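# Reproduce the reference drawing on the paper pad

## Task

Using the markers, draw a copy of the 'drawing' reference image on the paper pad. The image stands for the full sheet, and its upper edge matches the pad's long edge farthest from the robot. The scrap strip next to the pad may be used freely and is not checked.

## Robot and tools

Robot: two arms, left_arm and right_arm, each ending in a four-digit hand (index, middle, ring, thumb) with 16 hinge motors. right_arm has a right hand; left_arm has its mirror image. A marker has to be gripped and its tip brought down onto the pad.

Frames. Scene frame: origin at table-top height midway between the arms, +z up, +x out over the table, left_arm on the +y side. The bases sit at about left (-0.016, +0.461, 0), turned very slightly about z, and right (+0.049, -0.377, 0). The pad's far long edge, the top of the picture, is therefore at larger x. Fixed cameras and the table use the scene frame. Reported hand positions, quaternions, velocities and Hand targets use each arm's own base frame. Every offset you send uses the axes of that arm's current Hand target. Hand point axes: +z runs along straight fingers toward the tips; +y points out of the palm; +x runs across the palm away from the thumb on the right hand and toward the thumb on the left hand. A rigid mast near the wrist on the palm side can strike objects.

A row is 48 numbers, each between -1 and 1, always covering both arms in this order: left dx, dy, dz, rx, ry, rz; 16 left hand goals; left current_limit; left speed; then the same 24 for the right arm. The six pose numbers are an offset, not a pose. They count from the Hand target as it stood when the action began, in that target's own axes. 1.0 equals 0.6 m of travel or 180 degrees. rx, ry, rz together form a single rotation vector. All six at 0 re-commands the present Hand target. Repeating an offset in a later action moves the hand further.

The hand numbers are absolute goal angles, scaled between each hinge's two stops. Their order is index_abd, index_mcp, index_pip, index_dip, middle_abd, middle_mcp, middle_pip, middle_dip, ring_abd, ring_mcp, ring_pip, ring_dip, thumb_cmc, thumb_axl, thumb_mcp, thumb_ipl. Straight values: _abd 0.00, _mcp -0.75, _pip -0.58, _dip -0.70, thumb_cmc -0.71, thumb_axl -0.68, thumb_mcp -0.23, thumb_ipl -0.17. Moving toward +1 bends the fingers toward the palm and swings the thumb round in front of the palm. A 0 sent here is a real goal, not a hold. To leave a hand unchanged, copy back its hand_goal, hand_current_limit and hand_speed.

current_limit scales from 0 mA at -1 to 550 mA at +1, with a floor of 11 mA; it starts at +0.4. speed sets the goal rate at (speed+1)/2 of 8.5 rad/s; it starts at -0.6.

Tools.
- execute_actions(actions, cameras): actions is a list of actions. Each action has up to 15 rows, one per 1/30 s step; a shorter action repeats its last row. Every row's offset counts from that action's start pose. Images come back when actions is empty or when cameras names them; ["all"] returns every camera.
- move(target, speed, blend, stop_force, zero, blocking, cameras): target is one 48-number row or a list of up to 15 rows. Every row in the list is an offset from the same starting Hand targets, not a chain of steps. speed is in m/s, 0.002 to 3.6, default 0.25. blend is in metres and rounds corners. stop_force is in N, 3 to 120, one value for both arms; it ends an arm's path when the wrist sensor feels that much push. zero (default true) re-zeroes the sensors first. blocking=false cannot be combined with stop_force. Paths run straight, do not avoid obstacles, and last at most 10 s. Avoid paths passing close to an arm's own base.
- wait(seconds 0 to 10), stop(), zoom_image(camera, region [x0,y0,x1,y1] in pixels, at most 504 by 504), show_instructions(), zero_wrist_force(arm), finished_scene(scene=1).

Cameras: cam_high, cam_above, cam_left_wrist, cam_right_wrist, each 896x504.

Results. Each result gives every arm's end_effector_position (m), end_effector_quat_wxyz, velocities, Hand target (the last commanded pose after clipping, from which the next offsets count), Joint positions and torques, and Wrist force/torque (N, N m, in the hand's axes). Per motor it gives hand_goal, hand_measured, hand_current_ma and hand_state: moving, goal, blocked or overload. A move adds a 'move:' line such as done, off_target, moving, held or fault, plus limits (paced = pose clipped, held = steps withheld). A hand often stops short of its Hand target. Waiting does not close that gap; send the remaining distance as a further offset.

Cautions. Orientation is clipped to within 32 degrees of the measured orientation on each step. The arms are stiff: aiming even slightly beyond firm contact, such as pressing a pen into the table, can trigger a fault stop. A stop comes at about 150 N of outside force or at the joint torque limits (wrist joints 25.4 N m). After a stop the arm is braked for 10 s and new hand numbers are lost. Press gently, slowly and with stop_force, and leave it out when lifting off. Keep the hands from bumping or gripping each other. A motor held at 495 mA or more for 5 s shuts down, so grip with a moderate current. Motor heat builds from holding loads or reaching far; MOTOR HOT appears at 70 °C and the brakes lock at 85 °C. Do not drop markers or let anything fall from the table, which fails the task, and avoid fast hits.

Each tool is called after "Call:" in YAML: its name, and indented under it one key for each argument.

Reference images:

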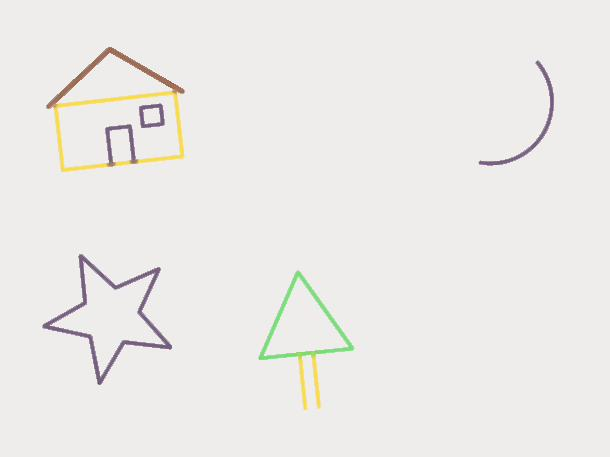

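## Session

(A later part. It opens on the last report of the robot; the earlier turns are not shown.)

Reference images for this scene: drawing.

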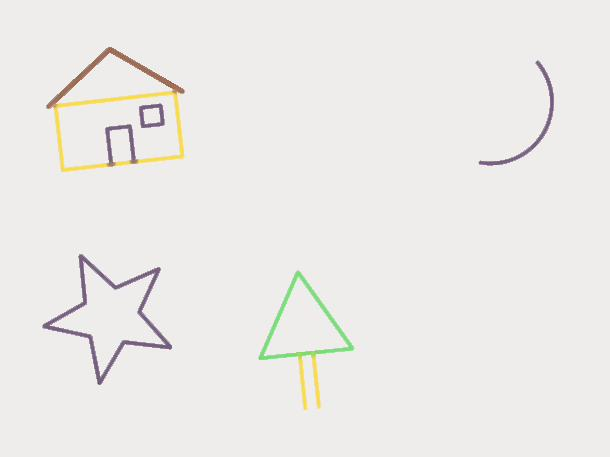

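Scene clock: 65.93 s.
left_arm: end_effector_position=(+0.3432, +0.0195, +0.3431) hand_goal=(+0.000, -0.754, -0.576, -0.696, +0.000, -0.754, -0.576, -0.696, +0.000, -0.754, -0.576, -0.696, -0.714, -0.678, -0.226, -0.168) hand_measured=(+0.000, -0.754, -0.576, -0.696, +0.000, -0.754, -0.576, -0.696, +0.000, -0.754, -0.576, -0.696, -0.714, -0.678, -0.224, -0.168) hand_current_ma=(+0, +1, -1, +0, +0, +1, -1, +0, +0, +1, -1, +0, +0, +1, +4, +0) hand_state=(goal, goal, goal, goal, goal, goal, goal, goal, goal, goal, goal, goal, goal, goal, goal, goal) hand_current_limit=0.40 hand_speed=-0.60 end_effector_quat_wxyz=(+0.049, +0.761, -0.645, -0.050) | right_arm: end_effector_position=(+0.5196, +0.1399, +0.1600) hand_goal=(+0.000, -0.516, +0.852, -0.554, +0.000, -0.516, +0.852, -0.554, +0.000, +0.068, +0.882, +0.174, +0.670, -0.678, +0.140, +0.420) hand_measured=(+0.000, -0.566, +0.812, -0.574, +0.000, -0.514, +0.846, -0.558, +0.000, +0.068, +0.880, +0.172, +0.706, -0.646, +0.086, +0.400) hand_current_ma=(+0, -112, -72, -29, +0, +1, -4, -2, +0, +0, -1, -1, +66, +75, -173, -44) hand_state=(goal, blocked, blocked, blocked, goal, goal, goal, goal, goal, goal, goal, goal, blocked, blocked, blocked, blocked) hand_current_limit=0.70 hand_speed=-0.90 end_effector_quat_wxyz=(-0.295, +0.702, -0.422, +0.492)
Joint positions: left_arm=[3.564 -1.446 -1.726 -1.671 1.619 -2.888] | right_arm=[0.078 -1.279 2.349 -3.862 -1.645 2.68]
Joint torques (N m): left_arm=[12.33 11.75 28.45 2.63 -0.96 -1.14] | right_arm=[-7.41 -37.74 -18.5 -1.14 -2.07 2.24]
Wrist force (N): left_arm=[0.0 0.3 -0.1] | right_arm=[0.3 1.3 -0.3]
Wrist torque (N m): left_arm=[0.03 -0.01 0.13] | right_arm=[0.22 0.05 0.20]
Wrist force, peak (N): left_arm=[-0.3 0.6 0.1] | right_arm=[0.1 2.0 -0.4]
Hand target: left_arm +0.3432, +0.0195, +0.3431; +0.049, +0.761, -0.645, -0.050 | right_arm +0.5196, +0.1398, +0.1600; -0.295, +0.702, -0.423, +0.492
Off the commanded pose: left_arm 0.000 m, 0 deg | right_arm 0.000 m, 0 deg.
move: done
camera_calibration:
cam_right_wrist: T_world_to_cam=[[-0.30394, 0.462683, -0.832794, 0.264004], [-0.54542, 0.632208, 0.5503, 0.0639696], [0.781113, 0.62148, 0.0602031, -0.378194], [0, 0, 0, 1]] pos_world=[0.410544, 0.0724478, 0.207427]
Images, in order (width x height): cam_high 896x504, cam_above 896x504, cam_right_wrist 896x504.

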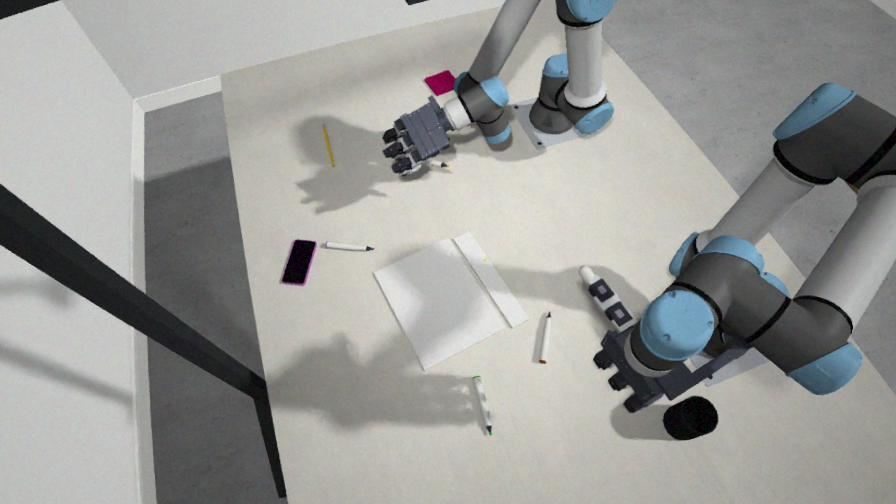

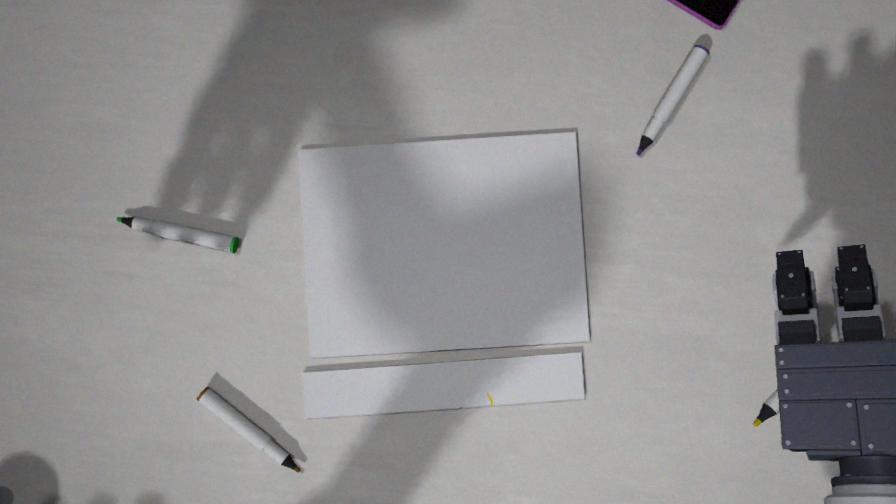

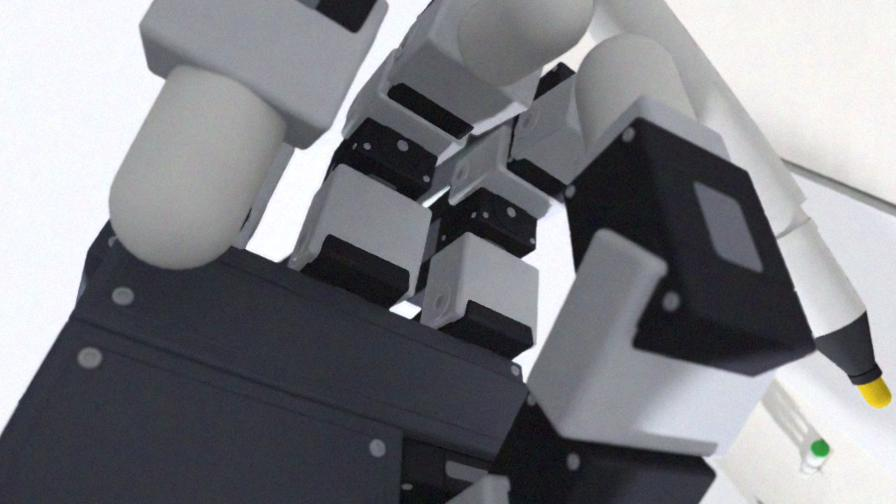

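Call:
move:
  target: [0,0,0,0,0,0, 0,-0.754,-0.576,-0.696, 0,-0.754,-0.576,-0.696, 0,-0.754,-0.576,-0.696, -0.714,-0.678,-0.226,-0.168, 0.4,-0.6, -0.0846,0.1590,0.0656,0,0,0, 0,-0.516,0.853,-0.554, 0,-0.516,0.853,-0.554, 0,0.068,0.883,0.174, 0.671,-0.677,0.14,0.42, 0.7,-0.9]
  speed: 0.12

Call:
move:
  target: [0,0,0,0,0,0, 0,-0.754,-0.576,-0.696, 0,-0.754,-0.576,-0.696, 0,-0.754,-0.576,-0.696, -0.714,-0.678,-0.226,-0.168, 0.4,-0.6, -0.0110,0.0207,0.0086,0,0,0, 0,-0.516,0.853,-0.554, 0,-0.516,0.853,-0.554, 0,0.068,0.883,0.174, 0.671,-0.677,0.14,0.42, 0.7,-0.9]
  speed: 0.01
  stop_force: 3
  cameras: ["cam_right_wrist", "cam_above", "cam_high"]

Call:
zoom_image:
  camera: "cam_high"
  region: [360, 120, 480, 260]

Scene clock: 68.20 s.
left_arm: end_effector_position=(+0.3432, +0.0195, +0.3431) hand_goal=(+0.000, -0.754, -0.576, -0.696, +0.000, -0.754, -0.576, -0.696, +0.000, -0.754, -0.576, -0.696, -0.714, -0.678, -0.226, -0.168) hand_measured=(+0.000, -0.754, -0.576, -0.696, +0.000, -0.754, -0.576, -0.696, +0.000, -0.754, -0.576, -0.696, -0.714, -0.678, -0.224, -0.168) hand_current_ma=(+0, +1, -1, +0, +0, +1, -1, +0, +0, +1, -1, +0, +0, +1, +4, +0) hand_state=(goal, goal, goal, goal, goal, goal, goal, goal, goal, goal, goal, goal, goal, goal, goal, goal) hand_current_limit=0.40 hand_speed=-0.60 end_effector_quat_wxyz=(+0.049, +0.761, -0.645, -0.050) | right_arm: end_effector_position=(+0.5196, +0.1399, +0.0451) hand_goal=(+0.000, -0.516, +0.852, -0.554, +0.000, -0.516, +0.852, -0.554, +0.000, +0.068, +0.882, +0.174, +0.670, -0.678, +0.140, +0.420) hand_measured=(+0.000, -0.566, +0.812, -0.574, +0.000, -0.514, +0.846, -0.558, +0.000, +0.068, +0.880, +0.172, +0.706, -0.646, +0.086, +0.400) hand_current_ma=(+0, -112, -72, -29, +0, +1, -4, -2, +0, +0, -1, -1, +66, +75, -173, -44) hand_state=(goal, blocked, blocked, blocked, goal, goal, goal, goal, goal, goal, goal, goal, blocked, blocked, blocked, blocked) hand_current_limit=0.70 hand_speed=-0.90 end_effector_quat_wxyz=(-0.295, +0.702, -0.423, +0.492)
Joint positions: left_arm=[3.564 -1.446 -1.726 -1.671 1.619 -2.888] | right_arm=[0.079 -0.915 2.355 -4.23 -1.645 2.681]
Joint torques (N m): left_arm=[13.22 11.71 27.7 2.45 -0.87 -0.8] | right_arm=[8.3 -22.45 -11.48 -5.29 -2.14 -2.33]
Wrist force (N): left_arm=[0.1 0.3 -0.1] | right_arm=[0.5 1.6 0.1]
Wrist torque (N m): left_arm=[0.03 -0.02 0.14] | right_arm=[0.22 0.00 0.26]
Wrist force, peak (N): left_arm=[-0.2 0.6 -0.1] | right_arm=[0.1 2.3 0.5]
Hand target: left_arm +0.3432, +0.0195, +0.3431; +0.049, +0.761, -0.645, -0.050 | right_arm +0.5196, +0.1399, +0.0450; -0.295, +0.702, -0.423, +0.492
Off the commanded pose: left_arm 0.000 m, 0 deg | right_arm 0.000 m, 0 deg.
move: done

Scene clock: 70.70 s.
left_arm: end_effector_position=(+0.3432, +0.0195, +0.3431) hand_goal=(+0.000, -0.754, -0.576, -0.696, +0.000, -0.754, -0.576, -0.696, +0.000, -0.754, -0.576, -0.696, -0.714, -0.678, -0.226, -0.168) hand_measured=(+0.000, -0.754, -0.576, -0.696, +0.000, -0.754, -0.576, -0.696, +0.000, -0.754, -0.576, -0.696, -0.714, -0.678, -0.224, -0.168) hand_current_ma=(+0, +1, -1, +0, +0, +1, -1, +0, +0, +1, -1, +0, +0, +1, +4, +0) hand_state=(goal, goal, goal, goal, goal, goal, goal, goal, goal, goal, goal, goal, goal, goal, goal, goal) hand_current_limit=0.40 hand_speed=-0.60 end_effector_quat_wxyz=(+0.049, +0.761, -0.645, -0.050) | right_arm: end_effector_position=(+0.5196, +0.1400, +0.0300) hand_goal=(+0.000, -0.516, +0.852, -0.554, +0.000, -0.516, +0.852, -0.554, +0.000, +0.068, +0.882, +0.174, +0.670, -0.678, +0.140, +0.420) hand_measured=(+0.000, -0.566, +0.812, -0.574, +0.000, -0.514, +0.846, -0.558, +0.000, +0.068, +0.880, +0.172, +0.706, -0.646, +0.086, +0.400) hand_current_ma=(+0, -112, -72, -29, +0, +1, -4, -2, +0, +0, -1, -1, +66, +75, -173, -44) hand_state=(goal, blocked, blocked, blocked, goal, goal, goal, goal, goal, goal, goal, goal, blocked, blocked, blocked, blocked) hand_current_limit=0.70 hand_speed=-0.90 end_effector_quat_wxyz=(-0.295, +0.702, -0.423, +0.492)
Joint positions: left_arm=[3.564 -1.446 -1.726 -1.671 1.619 -2.888] | right_arm=[0.079 -0.866 2.347 -4.272 -1.645 2.681]
Joint torques (N m): left_arm=[13.68 12.16 28.47 2.63 -0.95 -0.98] | right_arm=[7.83 -24.46 -11.92 -4.82 -2.05 -2.19]
Wrist force (N): left_arm=[0.1 0.3 0.0] | right_arm=[0.6 1.8 -0.1]
Wrist torque (N m): left_arm=[0.03 -0.03 0.14] | right_arm=[0.26 -0.01 0.26]
Wrist force, peak (N): left_arm=[-0.1 0.6 0.2] | right_arm=[0.5 2.1 -0.1]
Hand target: left_arm +0.3432, +0.0195, +0.3431; +0.049, +0.761, -0.645, -0.050 | right_arm +0.5196, +0.1400, +0.0300; -0.295, +0.702, -0.423, +0.492
Off the commanded pose: left_arm 0.000 m, 0 deg | right_arm 0.000 m, 0 deg.
move: done
camera_calibration:
cam_right_wrist: T_world_to_cam=[[-0.304028, 0.46296, -0.832607, 0.155742], [-0.54504, 0.63228, 0.550594, 0.135324], [0.781344, 0.6212, 0.0601009, -0.370434], [0, 0, 0, 1]] pos_world=[0.410543, 0.0724486, 0.0774267]
Images, in order (width x height): cam_high 896x504, cam_above 896x504, cam_right_wrist 896x504.

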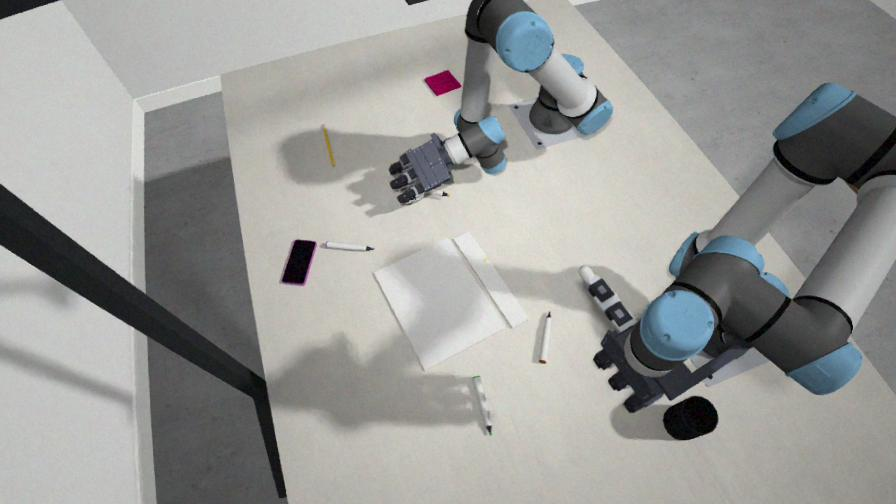

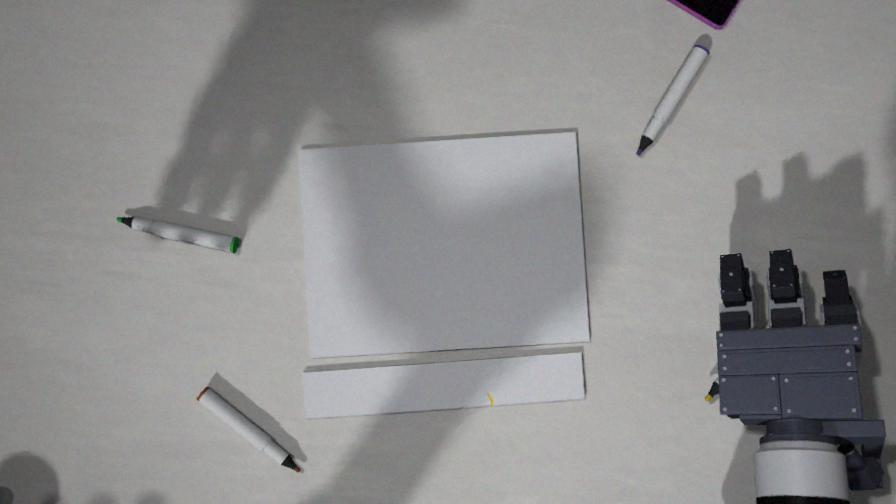

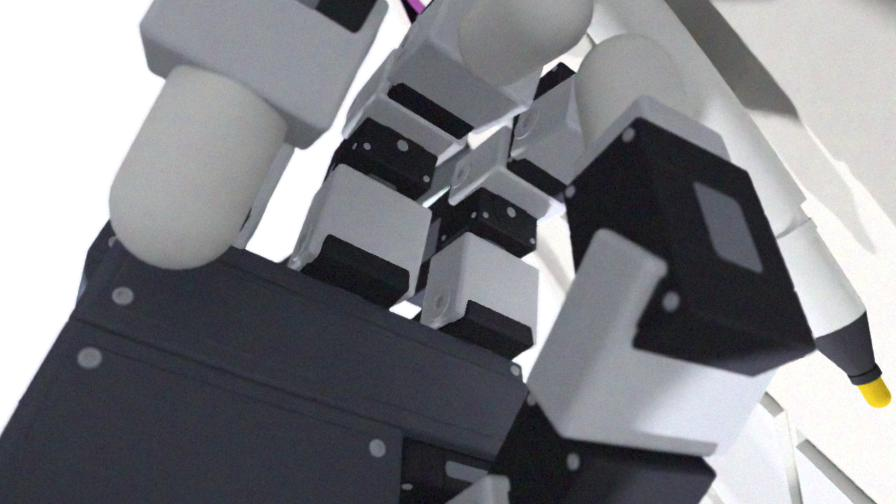

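Scaled by 3.600 from the camera's 896x504 image, which has a finer 1280x720 frame.

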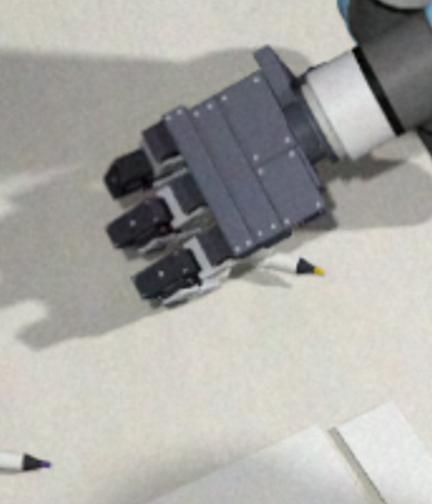

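Call:
move:
  target: [0,0,0,0,0,0, 0,-0.754,-0.576,-0.696, 0,-0.754,-0.576,-0.696, 0,-0.754,-0.576,-0.696, -0.714,-0.678,-0.226,-0.168, 0.4,-0.6, -0.0037,0.0069,0.0028,0,0,0, 0,-0.516,0.853,-0.554, 0,-0.516,0.853,-0.554, 0,0.068,0.883,0.174, 0.671,-0.677,0.14,0.42, 0.7,-0.9]
  speed: 0.01
  stop_force: 3

Scene clock: 72.80 s.
left_arm: end_effector_position=(+0.3432, +0.0195, +0.3431) hand_goal=(+0.000, -0.754, -0.576, -0.696, +0.000, -0.754, -0.576, -0.696, +0.000, -0.754, -0.576, -0.696, -0.714, -0.678, -0.226, -0.168) hand_measured=(+0.000, -0.754, -0.576, -0.696, +0.000, -0.754, -0.576, -0.696, +0.000, -0.754, -0.576, -0.696, -0.714, -0.678, -0.224, -0.168) hand_current_ma=(+0, +1, -1, +0, +0, +1, -1, +0, +0, +1, -1, +0, +0, +1, +4, +0) hand_state=(goal, goal, goal, goal, goal, goal, goal, goal, goal, goal, goal, goal, goal, goal, goal, goal) hand_current_limit=0.40 hand_speed=-0.60 end_effector_quat_wxyz=(+0.049, +0.761, -0.645, -0.050) | right_arm: end_effector_position=(+0.5196, +0.1400, +0.0275) hand_goal=(+0.000, -0.516, +0.852, -0.554, +0.000, -0.516, +0.852, -0.554, +0.000, +0.068, +0.882, +0.174, +0.670, -0.678, +0.140, +0.420) hand_measured=(+0.000, -0.568, +0.814, -0.574, +0.000, -0.514, +0.846, -0.558, +0.000, +0.068, +0.880, +0.172, +0.708, -0.644, +0.086, +0.400) hand_current_ma=(+0, -118, -67, -27, +0, +1, -4, -2, +0, +0, -1, -1, +70, +78, -172, -44) hand_state=(goal, blocked, blocked, goal, goal, goal, goal, goal, goal, goal, goal, goal, blocked, blocked, blocked, blocked) hand_current_limit=0.70 hand_speed=-0.90 end_effector_quat_wxyz=(-0.295, +0.702, -0.423, +0.492)
Joint positions: left_arm=[3.564 -1.446 -1.726 -1.671 1.619 -2.888] | right_arm=[0.079 -0.857 2.345 -4.279 -1.645 2.681]
Joint torques (N m): left_arm=[12.76 11.74 28.46 2.44 -0.83 -0.98] | right_arm=[7.17 -44.9 4.64 -0.94 -0.88 -1.91]
Wrist force (N): left_arm=[0.0 0.1 -0.2] | right_arm=[1.1 0.5 -0.6]
Wrist torque (N m): left_arm=[0.02 -0.03 0.14] | right_arm=[0.25 0.04 0.24]
Wrist force, peak (N): left_arm=[0.0 0.5 0.2] | right_arm=[2.2 -2.7 -0.5]
Hand target: left_arm +0.3432, +0.0195, +0.3431; +0.049, +0.761, -0.645, -0.050 | right_arm +0.5196, +0.1400, +0.0275; -0.295, +0.702, -0.422, +0.492 (not the last commanded pose)
Off the commanded pose: left_arm 0.000 m, 0 deg | right_arm 0.002 m, 0 deg.
move: contact (right_arm)

Call:
execute_actions:
  actions:
    - [[0,0,0,0,0,0, 0,-0.754,-0.576,-0.696, 0,-0.754,-0.576,-0.696, 0,-0.754,-0.576,-0.696, -0.714,-0.678,-0.226,-0.168, 0.4,-0.6, 0,0,0,0,0,0, 0,-0.516,0.853,-0.554, 0,-0.516,0.853,-0.554, 0,0.068,0.883,0.174, 0.671,-0.677,-0.337,0.049, 0.4,-0.85]]
    - [[0,0,0,0,0,0, 0,-0.754,-0.576,-0.696, 0,-0.754,-0.576,-0.696, 0,-0.754,-0.576,-0.696, -0.714,-0.678,-0.226,-0.168, 0.4,-0.6, 0,0,0,0,0,0, 0,-0.516,0.853,-0.554, 0,-0.516,0.853,-0.554, 0,0.068,0.883,0.174, 0.671,-0.677,-0.337,0.049, 0.4,-0.85]]
  cameras: ["cam_right_wrist", "cam_high"]

Call:
zoom_image:
  camera: "cam_high"
  region: [360, 120, 480, 260]

Scene clock: 74.80 s.
left_arm: end_effector_position=(+0.3432, +0.0195, +0.3431) hand_goal=(+0.000, -0.754, -0.576, -0.696, +0.000, -0.754, -0.576, -0.696, +0.000, -0.754, -0.576, -0.696, -0.714, -0.678, -0.226, -0.168) hand_measured=(+0.000, -0.754, -0.576, -0.696, +0.000, -0.754, -0.576, -0.696, +0.000, -0.754, -0.576, -0.696, -0.714, -0.678, -0.224, -0.168) hand_current_ma=(+0, +1, -1, +0, +0, +1, -1, +0, +0, +1, -1, +0, +0, +1, +4, +0) hand_state=(goal, goal, goal, goal, goal, goal, goal, goal, goal, goal, goal, goal, goal, goal, goal, goal) hand_current_limit=0.40 hand_speed=-0.60 end_effector_quat_wxyz=(+0.049, +0.761, -0.645, -0.050) | right_arm: end_effector_position=(+0.5196, +0.1400, +0.0275) hand_goal=(+0.000, -0.516, +0.852, -0.554, +0.000, -0.516, +0.852, -0.554, +0.000, +0.068, +0.882, +0.174, +0.670, -0.678, -0.338, +0.048) hand_measured=(+0.000, -0.514, +0.846, -0.558, +0.000, -0.514, +0.846, -0.558, +0.000, +0.068, +0.880, +0.172, +0.668, -0.676, -0.332, +0.050) hand_current_ma=(+0, +1, -4, -2, +0, +1, -4, -2, +0, +0, -1, -1, -1, +2, +6, +2) hand_state=(goal, goal, goal, goal, goal, goal, goal, goal, goal, goal, goal, goal, goal, goal, goal, goal) hand_current_limit=0.40 hand_speed=-0.85 end_effector_quat_wxyz=(-0.295, +0.702, -0.423, +0.492)
Joint positions: left_arm=[3.564 -1.446 -1.726 -1.671 1.619 -2.888] | right_arm=[0.079 -0.857 2.345 -4.279 -1.645 2.681]
Joint torques (N m): left_arm=[13.58 10.71 28.56 2.37 -0.8 -0.48] | right_arm=[3.45 -42.32 1.87 -3.76 1.19 -1.77]
Wrist force (N): left_arm=[0.0 0.3 0.0] | right_arm=[0.6 1.5 -0.1]
Wrist torque (N m): left_arm=[0.03 -0.02 0.13] | right_arm=[0.26 0.00 0.25]
Wrist force, peak (N): left_arm=[-0.2 0.4 0.3] | right_arm=[0.6 1.9 -0.3]
Hand target: left_arm +0.3432, +0.0195, +0.3431; +0.049, +0.761, -0.645, -0.050 | right_arm +0.5196, +0.1400, +0.0275; -0.295, +0.702, -0.422, +0.492
Off the commanded pose: left_arm 0.000 m, 0 deg | right_arm 0.000 m, 0 deg.
Step readings (end_effector_position of left_arm | right_arm):
0: (+0.3432, +0.0195, +0.3431) | (+0.5196, +0.1400, +0.0275)
1: (+0.3432, +0.0195, +0.3431) | (+0.5196, +0.1400, +0.0275)
2: (+0.3432, +0.0195, +0.3431) | (+0.5196, +0.1400, +0.0275)
4: (+0.3432, +0.0195, +0.3431) | (+0.5196, +0.1400, +0.0275)
8: (+0.3432, +0.0195, +0.3431) | (+0.5196, +0.1400, +0.0274)
15: (+0.3432, +0.0195, +0.3431) | (+0.5196, +0.1400, +0.0274)
16: (+0.3432, +0.0195, +0.3431) | (+0.5196, +0.1400, +0.0274)
17: (+0.3432, +0.0195, +0.3431) | (+0.5196, +0.1400, +0.0274)
19: (+0.3432, +0.0195, +0.3431) | (+0.5196, +0.1400, +0.0274)
23: (+0.3432, +0.0195, +0.3431) | (+0.5196, +0.1400, +0.0275)
30: (+0.3432, +0.0195, +0.3431) | (+0.5196, +0.1400, +0.0275)
camera_calibration:
cam_right_wrist: T_world_to_cam=[[-0.304028, 0.46296, -0.832607, 0.153577], [-0.54504, 0.63228, 0.550594, 0.136755], [0.781344, 0.6212, 0.0601009, -0.370277], [0, 0, 0, 1]] pos_world=[0.410543, 0.0724486, 0.0748267]
Images, in order (width x height): cam_high 896x504, cam_right_wrist 896x504.

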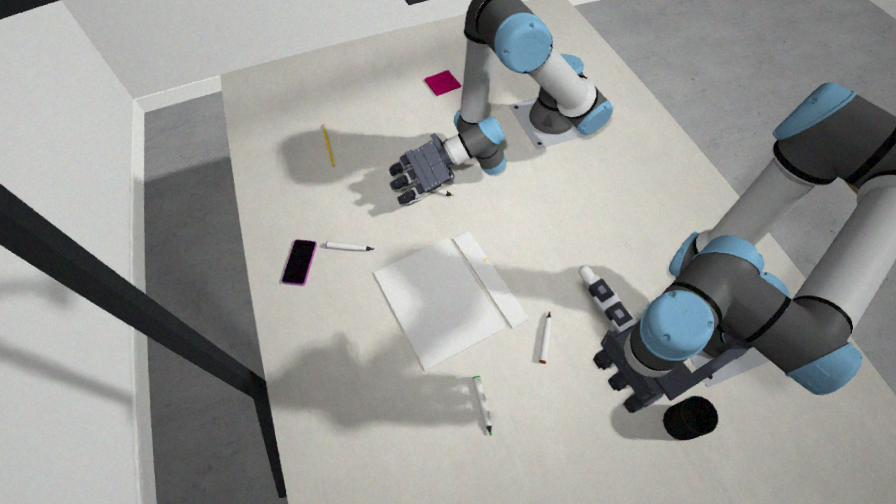

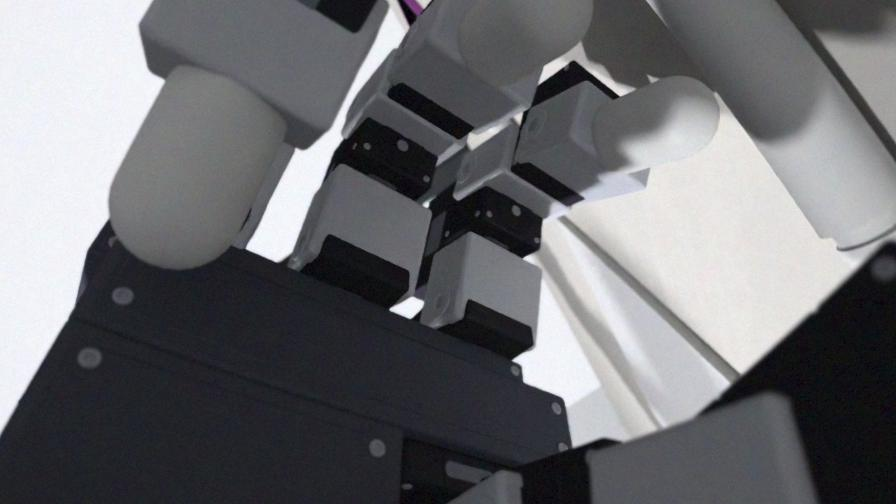

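Scaled by 3.600 from the camera's 896x504 image, which has a finer 1280x720 frame.

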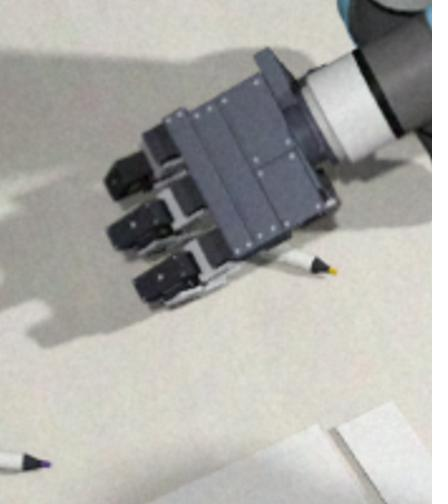

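Call:
move:
  target:
    - [0,0,0,0,0,0, 0,-0.754,-0.576,-0.696, 0,-0.754,-0.576,-0.696, 0,-0.754,-0.576,-0.696, -0.714,-0.678,-0.226,-0.168, 0.4,-0.6, 0.0735,-0.1383,-0.0570,0,0,0, 0,-0.516,0.853,-0.554, 0,-0.516,0.853,-0.554, 0,0.068,0.883,0.174, 0.671,-0.677,-0.337,0.049, 0.4,-0.85]
    - [0,0,0,0,0,0, 0,-0.754,-0.576,-0.696, 0,-0.754,-0.576,-0.696, 0,-0.754,-0.576,-0.696, -0.714,-0.678,-0.226,-0.168, 0.4,-0.6, 0.1698,-0.0355,-0.1823,0,0,0, 0,-0.516,0.853,-0.554, 0,-0.516,0.853,-0.554, 0,0.068,0.883,0.174, 0.671,-0.677,-0.337,0.049, 0.4,-0.85]
  speed: 0.2
  blend: 0.03
  cameras: ["cam_above", "cam_high"]

Call:
zoom_image:
  camera: "cam_above"
  region: [640, 220, 896, 476]

Scene clock: 77.37 s.
left_arm: end_effector_position=(+0.3432, +0.0195, +0.3431) hand_goal=(+0.000, -0.754, -0.576, -0.696, +0.000, -0.754, -0.576, -0.696, +0.000, -0.754, -0.576, -0.696, -0.714, -0.678, -0.226, -0.168) hand_measured=(+0.000, -0.754, -0.576, -0.696, +0.000, -0.754, -0.576, -0.696, +0.000, -0.754, -0.576, -0.696, -0.714, -0.678, -0.224, -0.168) hand_current_ma=(+0, +1, -1, +0, +0, +1, -1, +0, +0, +1, -1, +0, +0, +1, +4, +0) hand_state=(goal, goal, goal, goal, goal, goal, goal, goal, goal, goal, goal, goal, goal, goal, goal, goal) hand_current_limit=0.40 hand_speed=-0.60 end_effector_quat_wxyz=(+0.049, +0.761, -0.645, -0.050) | right_arm: end_effector_position=(+0.4396, +0.0601, +0.1275) hand_goal=(+0.000, -0.516, +0.852, -0.554, +0.000, -0.516, +0.852, -0.554, +0.000, +0.068, +0.882, +0.174, +0.670, -0.678, -0.338, +0.048) hand_measured=(+0.000, -0.514, +0.846, -0.558, +0.000, -0.514, +0.846, -0.558, +0.000, +0.068, +0.880, +0.172, +0.668, -0.676, -0.334, +0.050) hand_current_ma=(+0, +1, -4, -2, +0, +1, -4, -2, +0, +0, -1, -1, -1, +2, +5, +2) hand_state=(goal, goal, goal, goal, goal, goal, goal, goal, goal, goal, goal, goal, goal, goal, goal, goal) hand_current_limit=0.40 hand_speed=-0.85 end_effector_quat_wxyz=(-0.295, +0.702, -0.423, +0.492)
Joint positions: left_arm=[3.564 -1.446 -1.726 -1.671 1.619 -2.888] | right_arm=[-0.219 -1.324 2.66 -4.12 -1.366 2.578]
Joint torques (N m): left_arm=[12.79 11.17 28.67 2.18 -0.81 -0.69] | right_arm=[-8.17 -32.28 0.82 -4.82 1.82 -2.63]
Wrist force (N): left_arm=[-0.2 0.3 -0.1] | right_arm=[0.2 1.5 -0.1]
Wrist torque (N m): left_arm=[0.03 0.00 0.12] | right_arm=[0.27 0.07 0.36]
Wrist force, peak (N): left_arm=[-0.1 0.6 0.2] | right_arm=[0.9 2.2 -1.0]
Hand target: left_arm +0.3432, +0.0195, +0.3431; +0.049, +0.761, -0.645, -0.050 | right_arm +0.4396, +0.0600, +0.1275; -0.295, +0.702, -0.422, +0.492
Off the commanded pose: left_arm 0.000 m, 0 deg | right_arm 0.000 m, 0 deg.
move: done
Images, in order (width x height): cam_high 896x504, cam_above 896x504.

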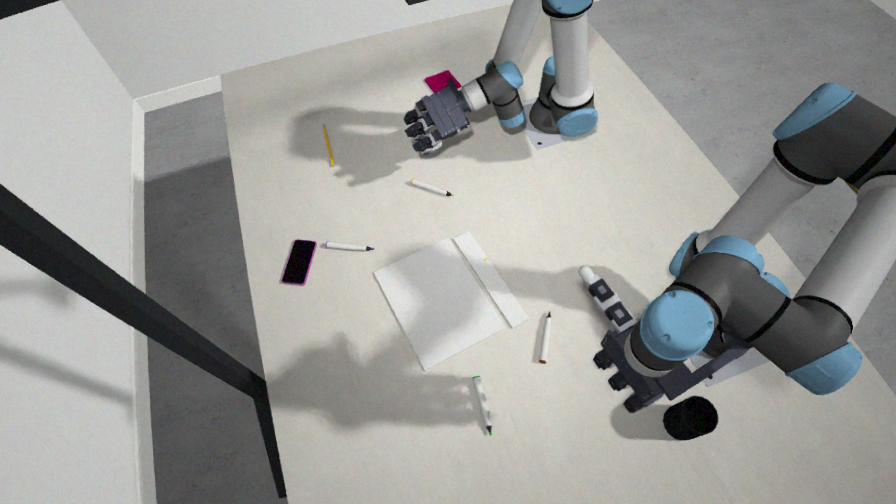

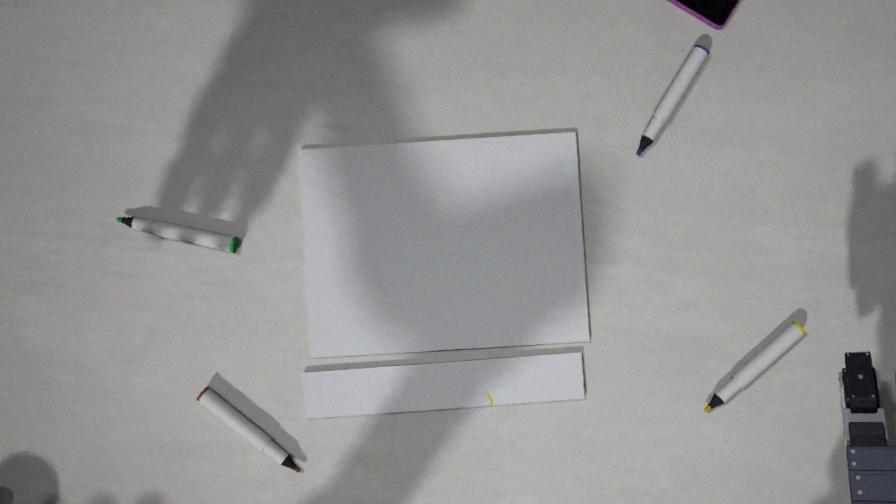

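Scaled by 1.969 from the camera's 896x504 image, which has a finer 1280x720 frame.

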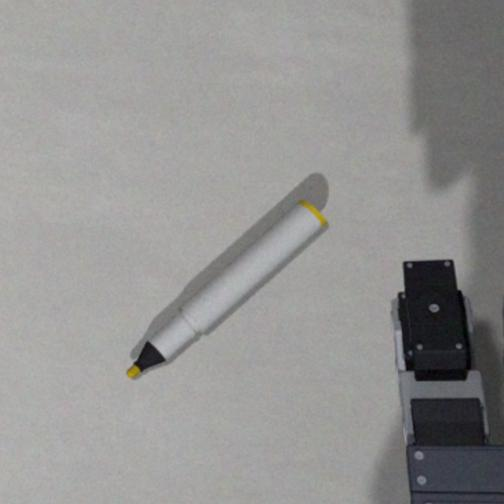

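Call:
move:
  target: [0,0,0,0,0,0, 0,-0.754,-0.576,-0.696, 0,-0.754,-0.576,-0.696, 0,-0.754,-0.576,-0.696, -0.714,-0.678,-0.226,-0.168, 0.4,-0.6, -0.1733,-0.0805,0.1053,-0.0240,-0.2294,0.0352, 0,-0.516,0.853,-0.554, 0,-0.534,0.853,-0.554, 0,-0.516,0.853,-0.554, 0.857,-0.677,-0.337,0.049, 0.4,-0.7]
  speed: 0.25
  cameras: ["cam_above", "cam_right_wrist"]

Call:
zoom_image:
  camera: "cam_above"
  region: [640, 220, 896, 476]

Scene clock: 80.93 s.
left_arm: end_effector_position=(+0.3432, +0.0195, +0.3431) hand_goal=(+0.000, -0.754, -0.576, -0.696, +0.000, -0.754, -0.576, -0.696, +0.000, -0.754, -0.576, -0.696, -0.714, -0.678, -0.226, -0.168) hand_measured=(+0.000, -0.754, -0.576, -0.696, +0.000, -0.754, -0.576, -0.696, +0.000, -0.754, -0.576, -0.696, -0.714, -0.678, -0.224, -0.168) hand_current_ma=(+0, +1, -1, +0, +0, +1, -1, +0, +0, +1, -1, +0, +0, +1, +4, +0) hand_state=(goal, goal, goal, goal, goal, goal, goal, goal, goal, goal, goal, goal, goal, goal, goal, goal) hand_current_limit=0.40 hand_speed=-0.60 end_effector_quat_wxyz=(+0.049, +0.761, -0.645, -0.050) | right_arm: end_effector_position=(+0.4969, +0.1744, +0.1001) hand_goal=(+0.000, -0.516, +0.852, -0.554, +0.000, -0.534, +0.852, -0.554, +0.000, -0.516, +0.852, -0.554, +0.856, -0.678, -0.338, +0.048) hand_measured=(+0.000, -0.514, +0.846, -0.558, +0.000, -0.526, +0.846, -0.558, +0.000, -0.506, +0.852, -0.552, +0.850, -0.676, -0.334, +0.050) hand_current_ma=(+0, +1, -4, -2, +0, +9, -4, -2, +0, +10, +0, +1, -6, +2, +5, +2) hand_state=(goal, goal, goal, goal, goal, goal, goal, goal, goal, goal, goal, goal, goal, goal, goal, goal) hand_current_limit=0.40 hand_speed=-0.70 end_effector_quat_wxyz=(-0.425, +0.816, -0.347, +0.180)
Joint positions: left_arm=[3.564 -1.446 -1.726 -1.671 1.619 -2.888] | right_arm=[-0.178 -1.3 2.321 -3.288 -0.844 2.47]
Joint torques (N m): left_arm=[13.1 11.03 28.24 2.18 -0.57 -0.7] | right_arm=[7.92 -16.84 -20.24 -1.35 3 -2.22]
Wrist force (N): left_arm=[0.0 0.3 0.2] | right_arm=[1.5 1.5 0.4]
Wrist torque (N m): left_arm=[0.01 -0.02 0.14] | right_arm=[0.19 -0.14 0.46]
Wrist force, peak (N): left_arm=[-0.2 0.5 0.1] | right_arm=[1.8 1.4 0.8]
Hand target: left_arm +0.3432, +0.0195, +0.3431; +0.049, +0.761, -0.645, -0.050 | right_arm +0.4969, +0.1745, +0.1001; -0.425, +0.817, -0.346, +0.180
Off the commanded pose: left_arm 0.000 m, 0 deg | right_arm 0.000 m, 0 deg.
move: done
camera_calibration:
cam_right_wrist: T_world_to_cam=[[-0.806977, 0.366823, -0.462849, 0.420888], [-0.450388, 0.124701, 0.884082, 0.0706332], [0.38202, 0.921895, 0.0645817, -0.232824], [0, 0, 0, 1]] pos_world=[0.460403, 0.0514397, 0.147398]
Images, in order (width x height): cam_above 896x504, cam_right_wrist 896x504.

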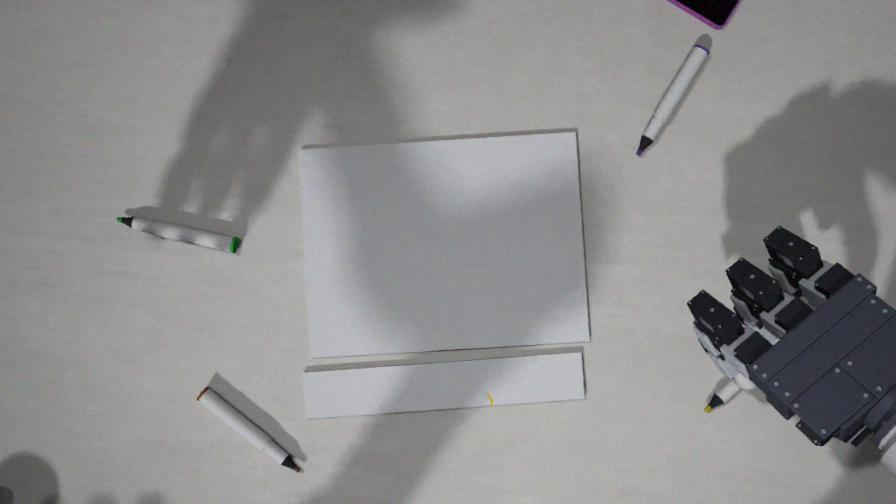

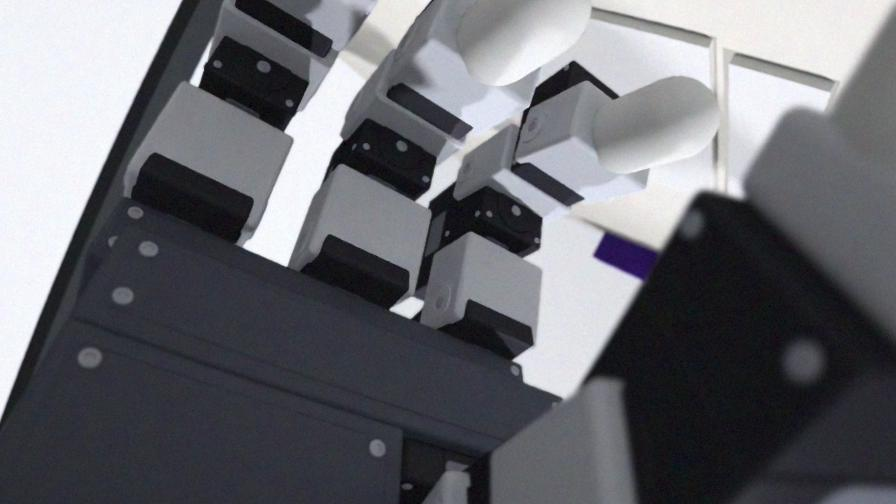

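Scaled by 1.969 from the camera's 896x504 image, which has a finer 1280x720 frame.

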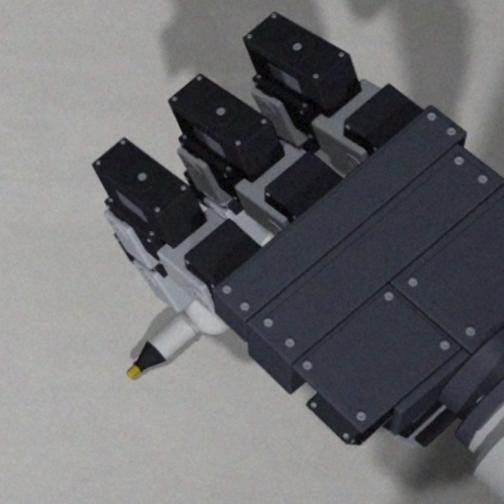

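Call:
move:
  target: [0,0,0,0,0,0, 0,-0.754,-0.576,-0.696, 0,-0.754,-0.576,-0.696, 0,-0.754,-0.576,-0.696, -0.714,-0.678,-0.226,-0.168, 0.4,-0.6, 0,0.1155,0.0809,0,0,0, 0,-0.516,0.853,-0.554, 0,-0.534,0.853,-0.554, 0,-0.516,0.853,-0.554, 0.857,-0.677,-0.337,0.049, 0.4,-0.7]
  speed: 0.08
  stop_force: 8
  cameras: ["cam_above", "cam_right_wrist"]

Call:
zoom_image:
  camera: "cam_above"
  region: [640, 220, 896, 476]

Scene clock: 83.57 s.
left_arm: end_effector_position=(+0.3432, +0.0195, +0.3431) hand_goal=(+0.000, -0.754, -0.576, -0.696, +0.000, -0.754, -0.576, -0.696, +0.000, -0.754, -0.576, -0.696, -0.714, -0.678, -0.226, -0.168) hand_measured=(+0.000, -0.754, -0.576, -0.696, +0.000, -0.754, -0.576, -0.696, +0.000, -0.754, -0.576, -0.696, -0.714, -0.678, -0.224, -0.168) hand_current_ma=(+0, +1, -1, +0, +0, +1, -1, +0, +0, +1, -1, +0, +0, +1, +4, +0) hand_state=(goal, goal, goal, goal, goal, goal, goal, goal, goal, goal, goal, goal, goal, goal, goal, goal) hand_current_limit=0.40 hand_speed=-0.60 end_effector_quat_wxyz=(+0.049, +0.761, -0.645, -0.050) | right_arm: end_effector_position=(+0.4969, +0.1745, +0.0155) hand_goal=(+0.000, -0.516, +0.852, -0.554, +0.000, -0.534, +0.852, -0.554, +0.000, -0.516, +0.852, -0.554, +0.856, -0.678, -0.338, +0.048) hand_measured=(+0.000, -0.514, +0.846, -0.558, +0.000, -0.526, +0.846, -0.558, +0.000, -0.506, +0.852, -0.552, +0.850, -0.676, -0.334, +0.050) hand_current_ma=(+0, +1, -4, -2, +0, +9, -4, -2, +0, +9, +0, +1, -5, +2, +5, +2) hand_state=(goal, goal, goal, goal, goal, goal, goal, goal, goal, goal, goal, goal, goal, goal, goal, goal) hand_current_limit=0.40 hand_speed=-0.70 end_effector_quat_wxyz=(-0.425, +0.817, -0.346, +0.180)
Joint positions: left_arm=[3.564 -1.446 -1.726 -1.671 1.619 -2.888] | right_arm=[-0.178 -1.047 2.344 -3.563 -0.844 2.47]
Joint torques (N m): left_arm=[12.91 12.07 27.31 1.95 -0.62 -0.66] | right_arm=[8.13 -21.94 -15.51 -5.15 -0.99 2.16]
Wrist force (N): left_arm=[-0.3 0.3 -0.2] | right_arm=[1.7 1.2 0.2]
Wrist torque (N m): left_arm=[0.04 0.01 0.11] | right_arm=[0.14 -0.16 0.29]
Wrist force, peak (N): left_arm=[-0.3 0.6 0.1] | right_arm=[1.8 2.1 0.8]
Hand target: left_arm +0.3432, +0.0195, +0.3431; +0.049, +0.761, -0.645, -0.050 | right_arm +0.4969, +0.1745, +0.0155; -0.425, +0.817, -0.346, +0.180
Off the commanded pose: left_arm 0.000 m, 0 deg | right_arm 0.000 m, 0 deg.
move: done
camera_calibration:
cam_right_wrist: T_world_to_cam=[[-0.807112, 0.366693, -0.462716, 0.381792], [-0.450245, 0.124673, 0.884159, 0.145357], [0.381903, 0.921951, 0.0644762, -0.227303], [0, 0, 0, 1]] pos_world=[0.460403, 0.0514395, 0.0627986]
Images, in order (width x height): cam_above 896x504, cam_right_wrist 896x504.

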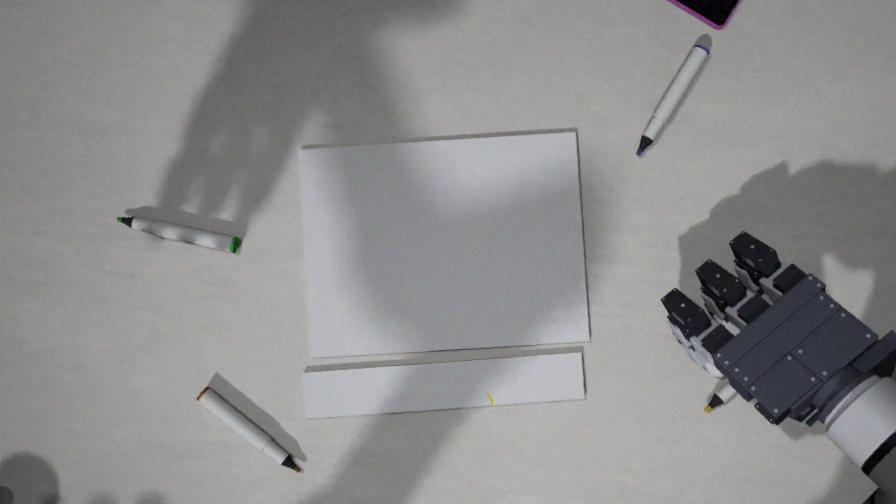

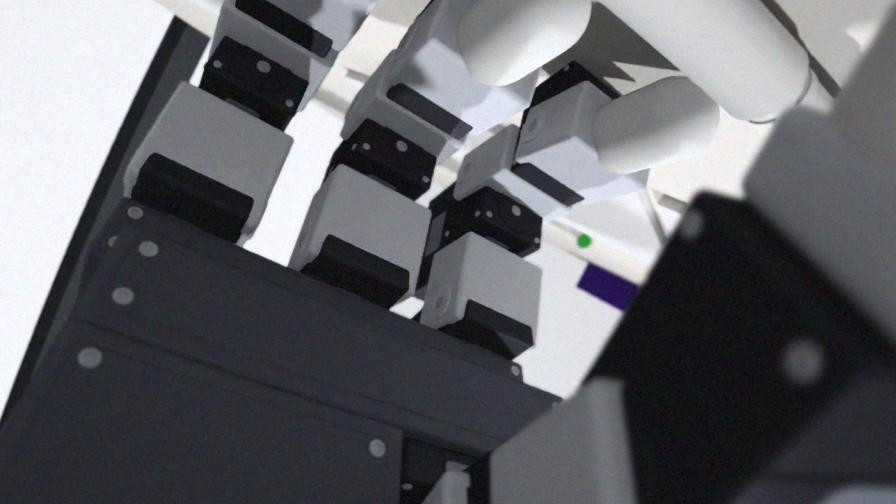

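Scaled by 1.969 from the camera's 896x504 image, which has a finer 1280x720 frame.

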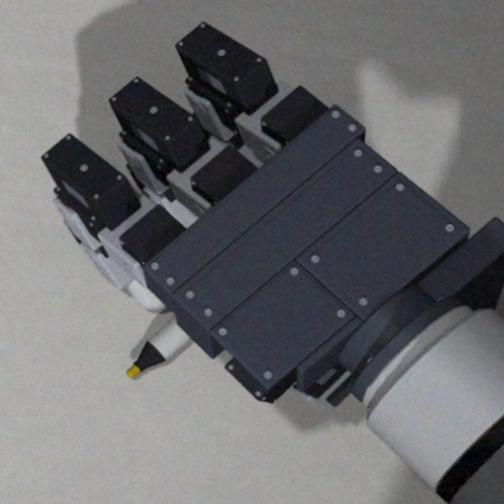

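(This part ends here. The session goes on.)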